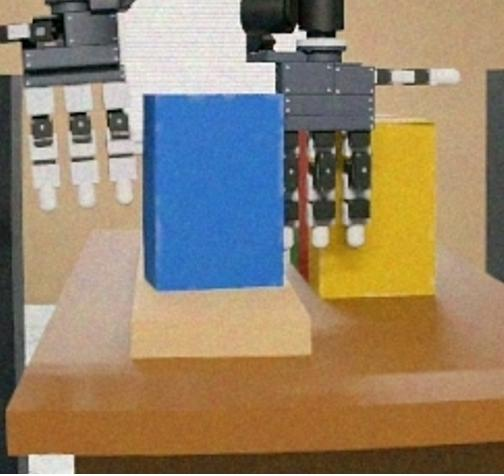

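>>> {"op": "move", "data": {"arm1": {"target": [-0.064, -0.085, 0.995, -0.010, 0.678, 0.735, 0.010], "speed": 0.1}, "arm3": {"target": [-0.34, 0.34, 1.25, 0.058, 0.751, -0.658, 0.026], "speed": 0.25}, "cameras": []}}

>>> {"op": "move", "data": {"arm1": {"target": [-0.110, -0.075, 0.995, -0.001, 0.678, 0.735, 0.0], "speed": 0.1}, "arm3": {"target": [-0.40, 0.36, 1.5, 0.058, 0.751, -0.658, 0.026], "speed": 0.25}, "arm4": {"target": [-0.20, 0.30, 1.25, 0.035, 0.749, -0.662, 0.003], "speed": 0.25}, "cameras": ["cam_high", "cam_low"]}}

Scene clock: 644.40 s.
Joint torques (N m): arm1=[-2.55 -21.71 5.61 0.73 0.13 -0.24] | arm2=[1.14 0.5 10.65 2.92 -0.1 -0.01] | arm3=[0.67 -3.37 10.82 -0.09 0.09 0] | arm4=[1.85 -7.12 8.27 -0.38 0.1 0.28]
Motor temperatures (°C): arm1=[21 32 39 21 20 19] | arm2=[19 21 44 21 19 22] | arm3=[18 24 41 22 23 19] | arm4=[20 29 32 22 19 18]
Heat: arm1: hottest joint3_rad 39 °C; arm2: hottest joint3_rad 44 °C; arm3: hottest joint3_rad 41 °C; arm4: hottest joint3_rad 32 °C.
move: arm1 off_target; arm3 off_target
Joint velocities: within noise
arm1.joint_positions: joint1_rad=-0.488 joint2_rad=+2.153 joint3_rad=+1.309 joint4_rad=-0.745 joint5_rad=-0.006 joint6_rad=+1.013 hand_index_mcp=+0.752 hand_index_abd=+0.000 hand_index_pip=+0.577 hand_index_dip=+0.696 hand_middle_mcp=+0.752 hand_middle_abd=+0.000 hand_middle_pip=+0.577 hand_middle_dip=+0.696 hand_ring_mcp=+0.754 hand_ring_abd=+0.003 hand_ring_pip=+0.578 hand_ring_dip=+0.696 hand_thumb_cmc=+1.000 hand_thumb_axl=+0.677 hand_thumb_mcp=+0.223 hand_thumb_ipl=+0.168 hand_current_limit=+0.400 hand_speed=-0.600
arm1.joint_status: not commanded
arm1.hand_state: goal,goal,goal,goal,goal,goal,goal,goal,goal,goal,goal,goal,goal,goal,goal,goal
arm1.index_mcp_current_ma: -4
arm1.index_abd_current_ma: 0
arm1.index_pip_current_ma: 1
arm1.index_dip_current_ma: 0
arm1.middle_mcp_current_ma: -3
arm1.middle_abd_current_ma: 0
arm1.middle_pip_current_ma: 1
arm1.middle_dip_current_ma: 0
arm1.ring_mcp_current_ma: 1
arm1.ring_abd_current_ma: 7
arm1.ring_pip_current_ma: 4
arm1.ring_dip_current_ma: 0
arm1.thumb_cmc_current_ma: -1
arm1.thumb_axl_current_ma: -2
arm1.thumb_mcp_current_ma: -10
arm1.thumb_ipl_current_ma: -1
arm1.hand_goal_index_mcp: 0.754
arm1.hand_goal_index_abd: 0.000
arm1.hand_goal_index_pip: 0.576
arm1.hand_goal_index_dip: 0.696
arm1.hand_goal_middle_mcp: 0.754
arm1.hand_goal_middle_abd: 0.000
arm1.hand_goal_middle_pip: 0.576
arm1.hand_goal_middle_dip: 0.696
arm1.hand_goal_ring_mcp: 0.754
arm1.hand_goal_ring_abd: 0.000
arm1.hand_goal_ring_pip: 0.576
arm1.hand_goal_ring_dip: 0.696
arm1.hand_goal_thumb_cmc: 1.000
arm1.hand_goal_thumb_axl: 0.678
arm1.hand_goal_thumb_mcp: 0.226
arm1.hand_goal_thumb_ipl: 0.168
arm1.hand: x=-0.0700 y=-0.0899 z=+0.9823 quat_wxyz=(-0.006, +0.680, +0.733, -0.005) (m; scene frame)
arm1.hand_target: x=-0.0640 y=-0.0852 z=+0.9948 quat_wxyz=(-0.010, +0.678, +0.735, +0.010) (m; scene frame)
arm1.hand_status: off_target (0.015 m and 1.8 deg from the pose sent, 0.039 m and 1.3 deg at the start)
arm2, arm4: as last shown
arm3.joint_positions: joint1_rad=+0.643 joint2_rad=+1.047 joint3_rad=+0.792 joint4_rad=-1.273 joint5_rad=+0.107 joint6_rad=+2.101 hand_index_mcp=+0.753 hand_index_abd=+0.002 hand_index_pip=+0.576 hand_index_dip=+0.696 hand_middle_mcp=+0.755 hand_middle_abd=+0.001 hand_middle_pip=+0.577 hand_middle_dip=+0.696 hand_ring_mcp=+0.752 hand_ring_abd=+0.002 hand_ring_pip=+0.576 hand_ring_dip=+0.696 hand_thumb_cmc=+1.000 hand_thumb_axl=+0.677 hand_thumb_mcp=+0.223 hand_thumb_ipl=+0.168 hand_current_limit=+0.400 hand_speed=-0.600
arm3.joint_status: not commanded
arm3.hand_state: goal,goal,goal,goal,goal,goal,goal,goal,goal,goal,goal,goal,goal,goal,goal,goal
arm3.index_mcp_current_ma: -2
arm3.index_abd_current_ma: 3
arm3.index_pip_current_ma: 0
arm3.index_dip_current_ma: 0
arm3.middle_mcp_current_ma: 1
arm3.middle_abd_current_ma: 1
arm3.middle_pip_current_ma: 1
arm3.middle_dip_current_ma: 0
arm3.ring_mcp_current_ma: -5
arm3.ring_abd_current_ma: 4
arm3.ring_pip_current_ma: -1
arm3.ring_dip_current_ma: 0
arm3.thumb_cmc_current_ma: 0
arm3.thumb_axl_current_ma: -1
arm3.thumb_mcp_current_ma: -9
arm3.thumb_ipl_current_ma: -1
arm3.hand_goal_index_mcp: 0.754
arm3.hand_goal_index_abd: 0.000
arm3.hand_goal_index_pip: 0.576
arm3.hand_goal_index_dip: 0.696
arm3.hand_goal_middle_mcp: 0.754
arm3.hand_goal_middle_abd: 0.000
arm3.hand_goal_middle_pip: 0.576
arm3.hand_goal_middle_dip: 0.696
arm3.hand_goal_ring_mcp: 0.754
arm3.hand_goal_ring_abd: 0.000
arm3.hand_goal_ring_pip: 0.576
arm3.hand_goal_ring_dip: 0.696
arm3.hand_goal_thumb_cmc: 1.000
arm3.hand_goal_thumb_axl: 0.678
arm3.hand_goal_thumb_mcp: 0.226
arm3.hand_goal_thumb_ipl: 0.168
arm3.hand: x=-0.3466 y=+0.3485 z=+1.2384 quat_wxyz=(+0.056, +0.752, -0.657, +0.014) (m; scene frame)
arm3.hand_target: x=-0.3402 y=+0.3403 z=+1.2498 quat_wxyz=(+0.058, +0.751, -0.658, +0.026) (m; scene frame)
arm3.hand_status: off_target (0.016 m and 1.4 deg from the pose sent, 0.212 m and 0.9 deg at the start)
pictures: none
No camera images: "cameras" was empty.

Scene clock: 646.70 s.
Joint torques (N m): arm1=[-1.79 -21.83 5.45 0.01 0.2 -0.03] | arm2=[1.14 0.44 10.63 2.92 -0.09 -0.01] | arm3=[0.21 -0.67 10.5 0.69 0.17 -0.1] | arm4=[1.55 -15.79 12 -0.46 0 -0.02]
Motor temperatures (°C): arm1=[21 32 38 21 20 19] | arm2=[19 21 44 21 19 22] | arm3=[18 24 41 22 23 19] | arm4=[20 29 32 22 19 18]
Heat: arm1: hottest joint3_rad 38 °C; arm2: hottest joint3_rad 44 °C; arm3: hottest joint3_rad 41 °C; arm4: hottest joint3_rad 32 °C.
move: arm1 off_target; arm3 off_target; arm4 off_target
Joint velocities: within noise
arm1.joint_positions: joint1_rad=-0.412 joint2_rad=+2.151 joint3_rad=+1.293 joint4_rad=-0.745 joint5_rad=+0.003 joint6_rad=+1.079 hand_index_mcp=+0.752 hand_index_abd=+0.000 hand_index_pip=+0.577 hand_index_dip=+0.696 hand_middle_mcp=+0.752 hand_middle_abd=+0.000 hand_middle_pip=+0.577 hand_middle_dip=+0.696 hand_ring_mcp=+0.754 hand_ring_abd=+0.003 hand_ring_pip=+0.578 hand_ring_dip=+0.696 hand_thumb_cmc=+1.000 hand_thumb_axl=+0.677 hand_thumb_mcp=+0.223 hand_thumb_ipl=+0.168 hand_current_limit=+0.400 hand_speed=-0.600
arm1.joint_status: not commanded
arm1.hand_state: goal,goal,goal,goal,goal,goal,goal,goal,goal,goal,goal,goal,goal,goal,goal,goal
arm1.index_mcp_current_ma: -4
arm1.index_abd_current_ma: 0
arm1.index_pip_current_ma: 1
arm1.index_dip_current_ma: 0
arm1.middle_mcp_current_ma: -3
arm1.middle_abd_current_ma: 0
arm1.middle_pip_current_ma: 1
arm1.middle_dip_current_ma: 0
arm1.ring_mcp_current_ma: 1
arm1.ring_abd_current_ma: 7
arm1.ring_pip_current_ma: 4
arm1.ring_dip_current_ma: 0
arm1.thumb_cmc_current_ma: -1
arm1.thumb_axl_current_ma: -2
arm1.thumb_mcp_current_ma: -10
arm1.thumb_ipl_current_ma: -1
arm1.hand_goal_index_mcp: 0.754
arm1.hand_goal_index_abd: 0.000
arm1.hand_goal_index_pip: 0.576
arm1.hand_goal_index_dip: 0.696
arm1.hand_goal_middle_mcp: 0.754
arm1.hand_goal_middle_abd: 0.000
arm1.hand_goal_middle_pip: 0.576
arm1.hand_goal_middle_dip: 0.696
arm1.hand_goal_ring_mcp: 0.754
arm1.hand_goal_ring_abd: 0.000
arm1.hand_goal_ring_pip: 0.576
arm1.hand_goal_ring_dip: 0.696
arm1.hand_goal_thumb_cmc: 1.000
arm1.hand_goal_thumb_axl: 0.678
arm1.hand_goal_thumb_mcp: 0.226
arm1.hand_goal_thumb_ipl: 0.168
arm1.hand: x=-0.1082 y=-0.0794 z=+0.9805 quat_wxyz=(+0.001, +0.676, +0.736, -0.010) (m; scene frame)
arm1.hand_target: x=-0.1099 y=-0.0751 z=+0.9947 quat_wxyz=(-0.001, +0.678, +0.735, +0.000) (m; scene frame)
arm1.hand_status: off_target (0.015 m and 1.2 deg from the pose sent, 0.044 m and 0.9 deg at the start)
arm2: as last shown
arm3.joint_positions: joint1_rad=+0.539 joint2_rad=+0.795 joint3_rad=+1.317 joint4_rad=-1.682 joint5_rad=+0.155 joint6_rad=+1.982 hand_index_mcp=+0.753 hand_index_abd=+0.002 hand_index_pip=+0.576 hand_index_dip=+0.696 hand_middle_mcp=+0.755 hand_middle_abd=+0.001 hand_middle_pip=+0.577 hand_middle_dip=+0.696 hand_ring_mcp=+0.752 hand_ring_abd=+0.002 hand_ring_pip=+0.576 hand_ring_dip=+0.696 hand_thumb_cmc=+1.000 hand_thumb_axl=+0.677 hand_thumb_mcp=+0.223 hand_thumb_ipl=+0.168 hand_current_limit=+0.400 hand_speed=-0.600
arm3.joint_status: not commanded
arm3.hand_state: goal,goal,goal,goal,goal,goal,goal,goal,goal,goal,goal,goal,goal,goal,goal,goal
arm3.index_mcp_current_ma: -2
arm3.index_abd_current_ma: 3
arm3.index_pip_current_ma: 0
arm3.index_dip_current_ma: 0
arm3.middle_mcp_current_ma: 1
arm3.middle_abd_current_ma: 1
arm3.middle_pip_current_ma: 1
arm3.middle_dip_current_ma: 0
arm3.ring_mcp_current_ma: -5
arm3.ring_abd_current_ma: 4
arm3.ring_pip_current_ma: -1
arm3.ring_dip_current_ma: 0
arm3.thumb_cmc_current_ma: 0
arm3.thumb_axl_current_ma: -1
arm3.thumb_mcp_current_ma: -9
arm3.thumb_ipl_current_ma: -1
arm3.hand_goal_index_mcp: 0.754
arm3.hand_goal_index_abd: 0.000
arm3.hand_goal_index_pip: 0.576
arm3.hand_goal_index_dip: 0.696
arm3.hand_goal_middle_mcp: 0.754
arm3.hand_goal_middle_abd: 0.000
arm3.hand_goal_middle_pip: 0.576
arm3.hand_goal_middle_dip: 0.696
arm3.hand_goal_ring_mcp: 0.754
arm3.hand_goal_ring_abd: 0.000
arm3.hand_goal_ring_pip: 0.576
arm3.hand_goal_ring_dip: 0.696
arm3.hand_goal_thumb_cmc: 1.000
arm3.hand_goal_thumb_axl: 0.678
arm3.hand_goal_thumb_mcp: 0.226
arm3.hand_goal_thumb_ipl: 0.168
arm3.hand: x=-0.3982 y=+0.3603 z=+1.4859 quat_wxyz=(+0.132, +0.730, -0.647, +0.175) (m; scene frame)
arm3.hand_target: x=-0.4001 y=+0.3596 z=+1.4988 quat_wxyz=(+0.137, +0.728, -0.646, +0.186) (m; scene frame)
arm3.hand_status: off_target (0.014 m and 19.3 deg from the pose sent, 0.267 m and 1.4 deg at the start; a joint's target at an end of its range on 42 of 69 steps)
arm4.joint_positions: joint1_rad=-1.173 joint2_rad=+1.909 joint3_rad=+1.472 joint4_rad=-1.094 joint5_rad=-0.025 joint6_rad=+0.332 hand_index_mcp=+0.752 hand_index_abd=-0.003 hand_index_pip=+0.574 hand_index_dip=+0.694 hand_middle_mcp=+0.752 hand_middle_abd=+0.003 hand_middle_pip=+0.574 hand_middle_dip=+0.696 hand_ring_mcp=+0.752 hand_ring_abd=+0.002 hand_ring_pip=+0.577 hand_ring_dip=+0.697 hand_thumb_cmc=+1.000 hand_thumb_axl=+0.677 hand_thumb_mcp=+0.220 hand_thumb_ipl=+0.167 hand_current_limit=+0.400 hand_speed=-0.600
arm4.joint_status: not commanded
arm4.hand_state: goal,goal,goal,goal,goal,goal,goal,goal,goal,goal,goal,goal,goal,goal,goal,goal
arm4.index_mcp_current_ma: -2
arm4.index_abd_current_ma: -2
arm4.index_pip_current_ma: -1
arm4.index_dip_current_ma: -1
arm4.middle_mcp_current_ma: -2
arm4.middle_abd_current_ma: 2
arm4.middle_pip_current_ma: -1
arm4.middle_dip_current_ma: 0
arm4.ring_mcp_current_ma: -2
arm4.ring_abd_current_ma: 2
arm4.ring_pip_current_ma: 0
arm4.ring_dip_current_ma: 0
arm4.thumb_cmc_current_ma: 0
arm4.thumb_axl_current_ma: -1
arm4.thumb_mcp_current_ma: -10
arm4.thumb_ipl_current_ma: -1
arm4.hand_goal_index_mcp: 0.754
arm4.hand_goal_index_abd: 0.000
arm4.hand_goal_index_pip: 0.576
arm4.hand_goal_index_dip: 0.696
arm4.hand_goal_middle_mcp: 0.754
arm4.hand_goal_middle_abd: 0.000
arm4.hand_goal_middle_pip: 0.576
arm4.hand_goal_middle_dip: 0.696
arm4.hand_goal_ring_mcp: 0.754
arm4.hand_goal_ring_abd: 0.000
arm4.hand_goal_ring_pip: 0.576
arm4.hand_goal_ring_dip: 0.696
arm4.hand_goal_thumb_cmc: 1.000
arm4.hand_goal_thumb_axl: 0.678
arm4.hand_goal_thumb_mcp: 0.226
arm4.hand_goal_thumb_ipl: 0.168
arm4.hand: x=-0.1823 y=+0.3090 z=+1.2308 quat_wxyz=(+0.018, +0.746, -0.666, +0.010) (m; scene frame)
arm4.hand_target: x=-0.1990 y=+0.3004 z=+1.2504 quat_wxyz=(+0.035, +0.749, -0.662, +0.003) (m; scene frame)
arm4.hand_status: off_target (0.028 m and 2.2 deg from the pose sent, 0.361 m and 0.6 deg at the start)
pictures: cam_high, cam_low

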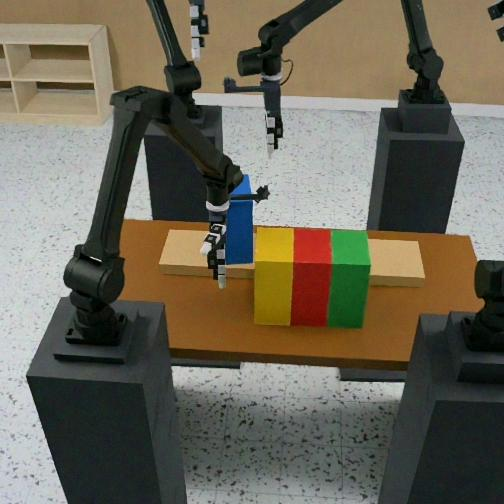

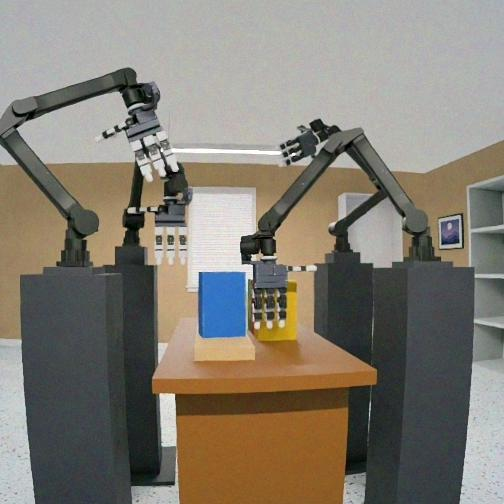

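>>> {"op": "move", "data": {"arm1": {"target": [-0.110, -0.040, 1.005, -0.001, 0.678, 0.735, 0.0], "speed": 0.1}, "arm4": {"target": [-0.245, 0.305, 1.10, 0.035, 0.749, -0.662, 0.003], "speed": 0.2}, "cameras": []}}

>>> {"op": "move", "data": {"arm4": {"target": [-0.245, 0.295, 1.02, 0.035, 0.749, -0.662, 0.003], "speed": 0.15}, "cameras": ["cam_high", "cam_low"]}}

>>> {"op": "zoom_image", "data": {"camera": "cam_high", "region": [150, 170, 300, 300]}}

>>> {"op": "zoom_image", "data": {"camera": "cam_low", "region": [150, 240, 320, 400]}}

Scene clock: 662.27 s.
Joint torques (N m): arm1=[-1.44 -18.84 9.29 -0.12 0.19 -0.03] | arm2=[1.14 0.44 10.65 2.91 -0.1 -0.02] | arm3=[0.26 -0.62 10.59 0.65 0.17 -0.11] | arm4=[0.85 -17.32 10.15 0.47 -0.03 0.03]
Motor temperatures (°C): arm1=[21 32 36 21 20 19] | arm2=[19 21 44 21 19 22] | arm3=[18 24 42 22 23 19] | arm4=[20 30 34 22 19 18]
Heat: arm1: hottest joint3_rad 36 °C; arm2: hottest joint3_rad 44 °C; arm3: hottest joint3_rad 42 °C; arm4: hottest joint3_rad 34 °C.
move: arm1 off_target; arm4 off_target
Joint velocities: within noise
arm1.joint_positions: joint1_rad=-0.389 joint2_rad=+2.151 joint3_rad=+1.367 joint4_rad=-0.818 joint5_rad=+0.003 joint6_rad=+1.103 hand_index_mcp=+0.752 hand_index_abd=+0.000 hand_index_pip=+0.577 hand_index_dip=+0.696 hand_middle_mcp=+0.752 hand_middle_abd=+0.000 hand_middle_pip=+0.577 hand_middle_dip=+0.696 hand_ring_mcp=+0.754 hand_ring_abd=+0.003 hand_ring_pip=+0.578 hand_ring_dip=+0.696 hand_thumb_cmc=+1.000 hand_thumb_axl=+0.677 hand_thumb_mcp=+0.223 hand_thumb_ipl=+0.168 hand_current_limit=+0.400 hand_speed=-0.600
arm1.joint_status: not commanded
arm1.hand_state: goal,goal,goal,goal,goal,goal,goal,goal,goal,goal,goal,goal,goal,goal,goal,goal
arm1.index_mcp_current_ma: -4
arm1.index_abd_current_ma: 0
arm1.index_pip_current_ma: 1
arm1.index_dip_current_ma: 0
arm1.middle_mcp_current_ma: -3
arm1.middle_abd_current_ma: 0
arm1.middle_pip_current_ma: 1
arm1.middle_dip_current_ma: 0
arm1.ring_mcp_current_ma: 1
arm1.ring_abd_current_ma: 6
arm1.ring_pip_current_ma: 4
arm1.ring_dip_current_ma: 0
arm1.thumb_cmc_current_ma: -1
arm1.thumb_axl_current_ma: -2
arm1.thumb_mcp_current_ma: -10
arm1.thumb_ipl_current_ma: -1
arm1.hand_goal_index_mcp: 0.754
arm1.hand_goal_index_abd: 0.000
arm1.hand_goal_index_pip: 0.576
arm1.hand_goal_index_dip: 0.696
arm1.hand_goal_middle_mcp: 0.754
arm1.hand_goal_middle_abd: 0.000
arm1.hand_goal_middle_pip: 0.576
arm1.hand_goal_middle_dip: 0.696
arm1.hand_goal_ring_mcp: 0.754
arm1.hand_goal_ring_abd: 0.000
arm1.hand_goal_ring_pip: 0.576
arm1.hand_goal_ring_dip: 0.696
arm1.hand_goal_thumb_cmc: 1.000
arm1.hand_goal_thumb_axl: 0.678
arm1.hand_goal_thumb_mcp: 0.226
arm1.hand_goal_thumb_ipl: 0.168
arm1.hand: x=-0.1115 y=-0.0552 z=+1.0005 quat_wxyz=(+0.001, +0.677, +0.736, -0.009) (m; scene frame)
arm1.hand_target: x=-0.1102 y=-0.0402 z=+1.0053 quat_wxyz=(-0.001, +0.678, +0.735, +0.000) (m; scene frame)
arm1.hand_status: off_target (0.016 m and 1.0 deg from the pose sent, 0.046 m and 1.2 deg at the start)
arm2, arm3: as last shown
arm4.joint_positions: joint1_rad=-1.206 joint2_rad=+2.196 joint3_rad=+1.519 joint4_rad=-0.875 joint5_rad=-0.028 joint6_rad=+0.291 hand_index_mcp=+0.752 hand_index_abd=-0.003 hand_index_pip=+0.574 hand_index_dip=+0.694 hand_middle_mcp=+0.752 hand_middle_abd=+0.003 hand_middle_pip=+0.574 hand_middle_dip=+0.696 hand_ring_mcp=+0.752 hand_ring_abd=+0.002 hand_ring_pip=+0.577 hand_ring_dip=+0.697 hand_thumb_cmc=+1.000 hand_thumb_axl=+0.677 hand_thumb_mcp=+0.220 hand_thumb_ipl=+0.167 hand_current_limit=+0.400 hand_speed=-0.600
arm4.joint_status: not commanded
arm4.hand_state: goal,goal,goal,goal,goal,goal,goal,goal,goal,goal,goal,goal,goal,goal,goal,goal
arm4.index_mcp_current_ma: -2
arm4.index_abd_current_ma: -2
arm4.index_pip_current_ma: -1
arm4.index_dip_current_ma: -1
arm4.middle_mcp_current_ma: -2
arm4.middle_abd_current_ma: 2
arm4.middle_pip_current_ma: -1
arm4.middle_dip_current_ma: 0
arm4.ring_mcp_current_ma: -2
arm4.ring_abd_current_ma: 2
arm4.ring_pip_current_ma: 0
arm4.ring_dip_current_ma: 0
arm4.thumb_cmc_current_ma: 0
arm4.thumb_axl_current_ma: -1
arm4.thumb_mcp_current_ma: -10
arm4.thumb_ipl_current_ma: -1
arm4.hand_goal_index_mcp: 0.754
arm4.hand_goal_index_abd: 0.000
arm4.hand_goal_index_pip: 0.576
arm4.hand_goal_index_dip: 0.696
arm4.hand_goal_middle_mcp: 0.754
arm4.hand_goal_middle_abd: 0.000
arm4.hand_goal_middle_pip: 0.576
arm4.hand_goal_middle_dip: 0.696
arm4.hand_goal_ring_mcp: 0.754
arm4.hand_goal_ring_abd: 0.000
arm4.hand_goal_ring_pip: 0.576
arm4.hand_goal_ring_dip: 0.696
arm4.hand_goal_thumb_cmc: 1.000
arm4.hand_goal_thumb_axl: 0.678
arm4.hand_goal_thumb_mcp: 0.226
arm4.hand_goal_thumb_ipl: 0.168
arm4.hand: x=-0.2183 y=+0.3117 z=+1.0835 quat_wxyz=(+0.009, +0.748, -0.663, +0.014) (m; scene frame)
arm4.hand_target: x=-0.2438 y=+0.3058 z=+1.1012 quat_wxyz=(+0.035, +0.749, -0.662, +0.003) (m; scene frame)
arm4.hand_status: off_target (0.032 m and 3.3 deg from the pose sent, 0.145 m and 2.2 deg at the start)
pictures: none
No camera images: "cameras" was empty.

Scene clock: 663.60 s.
Joint torques (N m): arm1=[-1.44 -18.9 9.31 -0.1 0.18 -0.03] | arm2=[1.14 0.5 10.65 2.91 -0.1 -0.02] | arm3=[0.21 -0.56 10.59 0.7 0.18 -0.1] | arm4=[1.73 -19.14 9.17 0.65 -0.01 0.12]
Motor temperatures (°C): arm1=[21 32 36 21 20 19] | arm2=[19 21 44 21 19 22] | arm3=[18 24 43 22 23 19] | arm4=[20 30 34 22 19 18]
Heat: arm1: hottest joint3_rad 36 °C; arm2: hottest joint3_rad 44 °C; arm3: hottest joint3_rad 43 °C; arm4: hottest joint3_rad 34 °C.
move: arm4 off_target
Joint velocities: within noise
arm1, arm2, arm3: as last shown
arm4.joint_positions: joint1_rad=-1.206 joint2_rad=+2.349 joint3_rad=+1.545 joint4_rad=-0.750 joint5_rad=-0.028 joint6_rad=+0.291 hand_index_mcp=+0.752 hand_index_abd=-0.003 hand_index_pip=+0.574 hand_index_dip=+0.694 hand_middle_mcp=+0.752 hand_middle_abd=+0.003 hand_middle_pip=+0.574 hand_middle_dip=+0.696 hand_ring_mcp=+0.752 hand_ring_abd=+0.002 hand_ring_pip=+0.577 hand_ring_dip=+0.697 hand_thumb_cmc=+1.000 hand_thumb_axl=+0.677 hand_thumb_mcp=+0.220 hand_thumb_ipl=+0.167 hand_current_limit=+0.400 hand_speed=-0.600
arm4.joint_status: not commanded
arm4.hand_state: goal,goal,goal,goal,goal,goal,goal,goal,goal,goal,goal,goal,goal,goal,goal,goal
arm4.index_mcp_current_ma: -2
arm4.index_abd_current_ma: -2
arm4.index_pip_current_ma: -1
arm4.index_dip_current_ma: -1
arm4.middle_mcp_current_ma: -2
arm4.middle_abd_current_ma: 2
arm4.middle_pip_current_ma: -1
arm4.middle_dip_current_ma: 0
arm4.ring_mcp_current_ma: -2
arm4.ring_abd_current_ma: 2
arm4.ring_pip_current_ma: 0
arm4.ring_dip_current_ma: 0
arm4.thumb_cmc_current_ma: 0
arm4.thumb_axl_current_ma: -1
arm4.thumb_mcp_current_ma: -10
arm4.thumb_ipl_current_ma: -1
arm4.hand_goal_index_mcp: 0.754
arm4.hand_goal_index_abd: 0.000
arm4.hand_goal_index_pip: 0.576
arm4.hand_goal_index_dip: 0.696
arm4.hand_goal_middle_mcp: 0.754
arm4.hand_goal_middle_abd: 0.000
arm4.hand_goal_middle_pip: 0.576
arm4.hand_goal_middle_dip: 0.696
arm4.hand_goal_ring_mcp: 0.754
arm4.hand_goal_ring_abd: 0.000
arm4.hand_goal_ring_pip: 0.576
arm4.hand_goal_ring_dip: 0.696
arm4.hand_goal_thumb_cmc: 1.000
arm4.hand_goal_thumb_axl: 0.678
arm4.hand_goal_thumb_mcp: 0.226
arm4.hand_goal_thumb_ipl: 0.168
arm4.hand: x=-0.2212 y=+0.3100 z=+1.0022 quat_wxyz=(+0.008, +0.748, -0.663, +0.015) (m; scene frame)
arm4.hand_target: x=-0.2438 y=+0.2955 z=+1.0210 quat_wxyz=(+0.035, +0.749, -0.662, +0.003) (m; scene frame)
arm4.hand_status: off_target (0.033 m and 3.4 deg from the pose sent, 0.071 m and 3.3 deg at the start)
pictures: cam_high, cam_low

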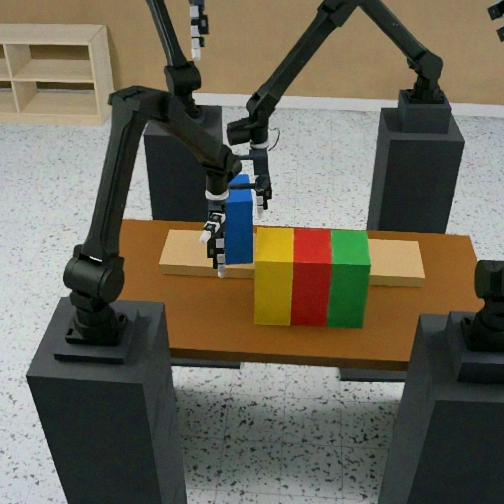

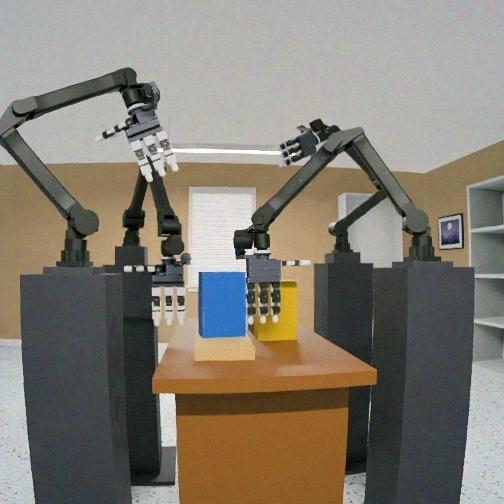

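Scaled by 3.360 from the camera's 504x504 image, which has a finer 720x720 frame.

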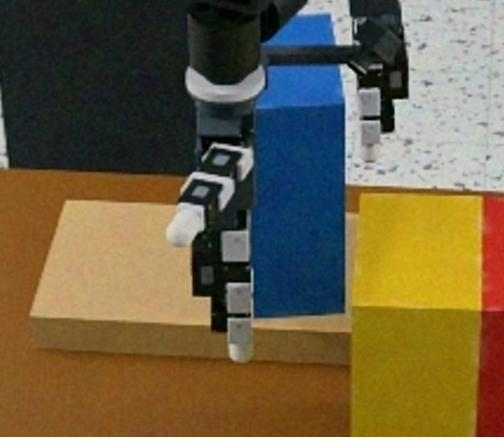

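Scaled by 2.965 from the camera's 504x504 image, which has a finer 720x720 frame.

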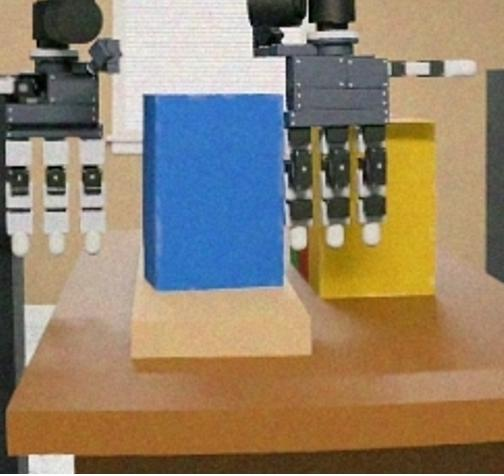

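>>> {"op": "move", "data": {"arm4": {"target": [-0.272, 0.29, 1.022, 0.035, 0.749, -0.662, 0.003], "speed": 0.1}, "cameras": ["cam_high", "cam_low"]}}

>>> {"op": "zoom_image", "data": {"camera": "cam_high", "region": [150, 170, 300, 300]}}

>>> {"op": "zoom_image", "data": {"camera": "cam_low", "region": [150, 240, 320, 400]}}

Scene clock: 675.20 s.
Joint torques (N m): arm1=[-1.49 -18.78 9.31 -0.09 0.18 -0.03] | arm2=[1.14 0.5 10.65 2.91 -0.1 -0.02] | arm3=[0.09 -0.67 10.65 0.65 0.17 -0.1] | arm4=[1.2 -18.32 9.58 -0.31 -0.06 0.05]
Motor temperatures (°C): arm1=[21 31 36 21 20 19] | arm2=[19 21 44 21 19 22] | arm3=[18 23 43 22 23 19] | arm4=[20 31 33 22 19 18]
Heat: arm1: hottest joint3_rad 36 °C; arm2: hottest joint3_rad 44 °C; arm3: hottest joint3_rad 43 °C; arm4: hottest joint3_rad 33 °C.
move: arm4 off_target
Joint velocities: within noise
arm1, arm3: as last shown
arm2.joint_positions: joint1_rad=+0.023 joint2_rad=+0.633 joint3_rad=+1.412 joint4_rad=-1.240 joint5_rad=-0.029 joint6_rad=+1.095 hand_index_mcp=+0.754 hand_index_abd=+0.001 hand_index_pip=+0.577 hand_index_dip=+0.696 hand_middle_mcp=+0.755 hand_middle_abd=+0.000 hand_middle_pip=+0.577 hand_middle_dip=+0.696 hand_ring_mcp=+0.755 hand_ring_abd=+0.001 hand_ring_pip=+0.577 hand_ring_dip=+0.696 hand_thumb_cmc=+0.714 hand_thumb_axl=+0.677 hand_thumb_mcp=+0.226 hand_thumb_ipl=+0.168 hand_current_limit=+0.400 hand_speed=-0.600
arm2.joint_status: not commanded
arm2.hand_state: goal,goal,goal,goal,goal,goal,goal,overload,goal,goal,goal,goal,goal,goal,goal,goal
arm2.index_mcp_current_ma: 0
arm2.index_abd_current_ma: 0
arm2.index_pip_current_ma: 1
arm2.index_dip_current_ma: 0
arm2.middle_mcp_current_ma: 0
arm2.middle_abd_current_ma: 0
arm2.middle_pip_current_ma: 1
arm2.middle_dip_current_ma: 0
arm2.ring_mcp_current_ma: 0
arm2.ring_abd_current_ma: 0
arm2.ring_pip_current_ma: 1
arm2.ring_dip_current_ma: 0
arm2.thumb_cmc_current_ma: 0
arm2.thumb_axl_current_ma: -1
arm2.thumb_mcp_current_ma: 0
arm2.thumb_ipl_current_ma: 0
arm2.hand_goal_index_mcp: 0.754
arm2.hand_goal_index_abd: 0.000
arm2.hand_goal_index_pip: 0.576
arm2.hand_goal_index_dip: 0.696
arm2.hand_goal_middle_mcp: 0.754
arm2.hand_goal_middle_abd: 0.000
arm2.hand_goal_middle_pip: 0.576
arm2.hand_goal_middle_dip: 0.696
arm2.hand_goal_ring_mcp: 0.754
arm2.hand_goal_ring_abd: 0.000
arm2.hand_goal_ring_pip: 0.576
arm2.hand_goal_ring_dip: 0.696
arm2.hand_goal_thumb_cmc: 0.714
arm2.hand_goal_thumb_axl: 0.678
arm2.hand_goal_thumb_mcp: 0.226
arm2.hand_goal_thumb_ipl: 0.168
arm2.hand: x=+0.4982 y=-0.2990 z=+1.7344 quat_wxyz=(-0.293, +0.427, +0.739, +0.431) (m; scene frame)
arm2.hand_target: x=+0.4985 y=-0.3023 z=+1.7450 quat_wxyz=(-0.299, +0.424, +0.733, +0.439) (m; scene frame)
arm2.hand_status: not commanded
arm4.joint_positions: joint1_rad=-1.206 joint2_rad=+2.383 joint3_rad=+1.664 joint4_rad=-0.791 joint5_rad=-0.028 joint6_rad=+0.291 hand_index_mcp=+0.752 hand_index_abd=-0.003 hand_index_pip=+0.574 hand_index_dip=+0.694 hand_middle_mcp=+0.752 hand_middle_abd=+0.003 hand_middle_pip=+0.574 hand_middle_dip=+0.696 hand_ring_mcp=+0.752 hand_ring_abd=+0.002 hand_ring_pip=+0.577 hand_ring_dip=+0.697 hand_thumb_cmc=+1.000 hand_thumb_axl=+0.677 hand_thumb_mcp=+0.220 hand_thumb_ipl=+0.167 hand_current_limit=+0.400 hand_speed=-0.600
arm4.joint_status: not commanded
arm4.hand_state: goal,goal,goal,goal,goal,goal,goal,goal,goal,goal,goal,goal,goal,goal,goal,goal
arm4.index_mcp_current_ma: -2
arm4.index_abd_current_ma: -2
arm4.index_pip_current_ma: -1
arm4.index_dip_current_ma: -1
arm4.middle_mcp_current_ma: -2
arm4.middle_abd_current_ma: 2
arm4.middle_pip_current_ma: -1
arm4.middle_dip_current_ma: 0
arm4.ring_mcp_current_ma: -2
arm4.ring_abd_current_ma: 2
arm4.ring_pip_current_ma: 0
arm4.ring_dip_current_ma: 0
arm4.thumb_cmc_current_ma: 0
arm4.thumb_axl_current_ma: -1
arm4.thumb_mcp_current_ma: -10
arm4.thumb_ipl_current_ma: -1
arm4.hand_goal_index_mcp: 0.754
arm4.hand_goal_index_abd: 0.000
arm4.hand_goal_index_pip: 0.576
arm4.hand_goal_index_dip: 0.696
arm4.hand_goal_middle_mcp: 0.754
arm4.hand_goal_middle_abd: 0.000
arm4.hand_goal_middle_pip: 0.576
arm4.hand_goal_middle_dip: 0.696
arm4.hand_goal_ring_mcp: 0.754
arm4.hand_goal_ring_abd: 0.000
arm4.hand_goal_ring_pip: 0.576
arm4.hand_goal_ring_dip: 0.696
arm4.hand_goal_thumb_cmc: 1.000
arm4.hand_goal_thumb_axl: 0.678
arm4.hand_goal_thumb_mcp: 0.226
arm4.hand_goal_thumb_ipl: 0.168
arm4.hand: x=-0.2588 y=+0.2936 z=+1.0183 quat_wxyz=(+0.028, +0.748, -0.663, +0.005) (m; scene frame)
arm4.hand_target: x=-0.2716 y=+0.2904 z=+1.0222 quat_wxyz=(+0.035, +0.749, -0.662, +0.003) (m; scene frame)
arm4.hand_status: off_target (0.014 m and 0.8 deg from the pose sent, 0.058 m and 3.4 deg at the start)
pictures: cam_high, cam_low

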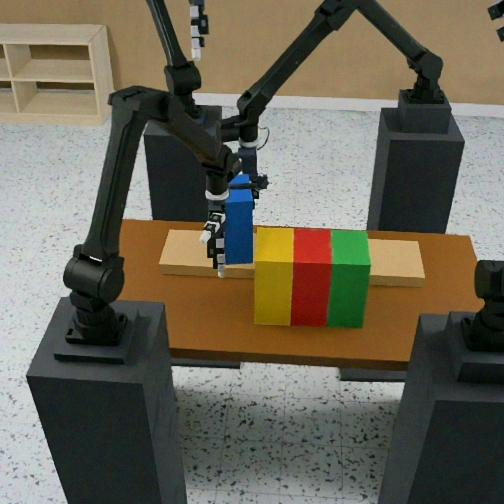

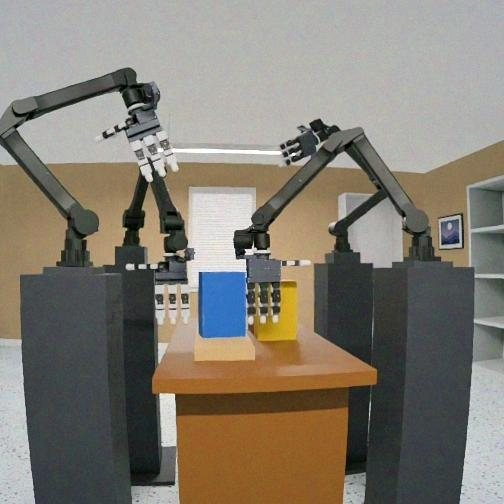

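Scaled by 3.360 from the camera's 504x504 image, which has a finer 720x720 frame.

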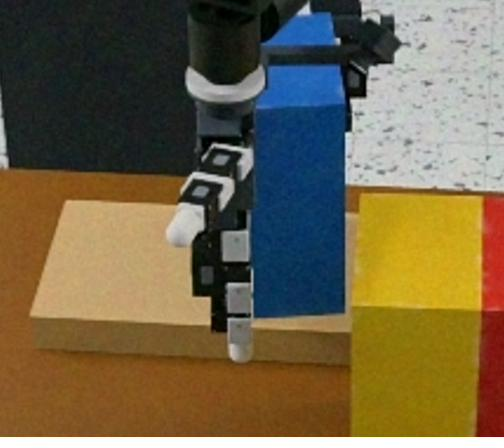

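Scaled by 2.965 from the camera's 504x504 image, which has a finer 720x720 frame.

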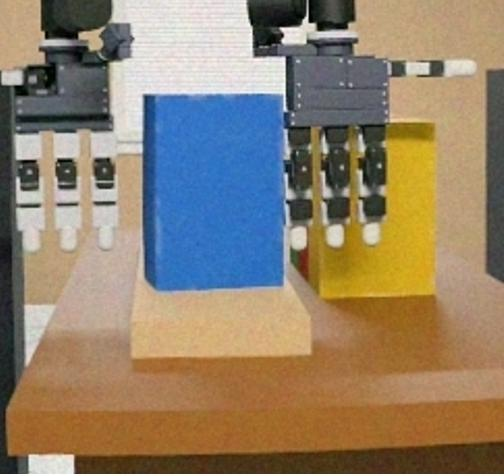

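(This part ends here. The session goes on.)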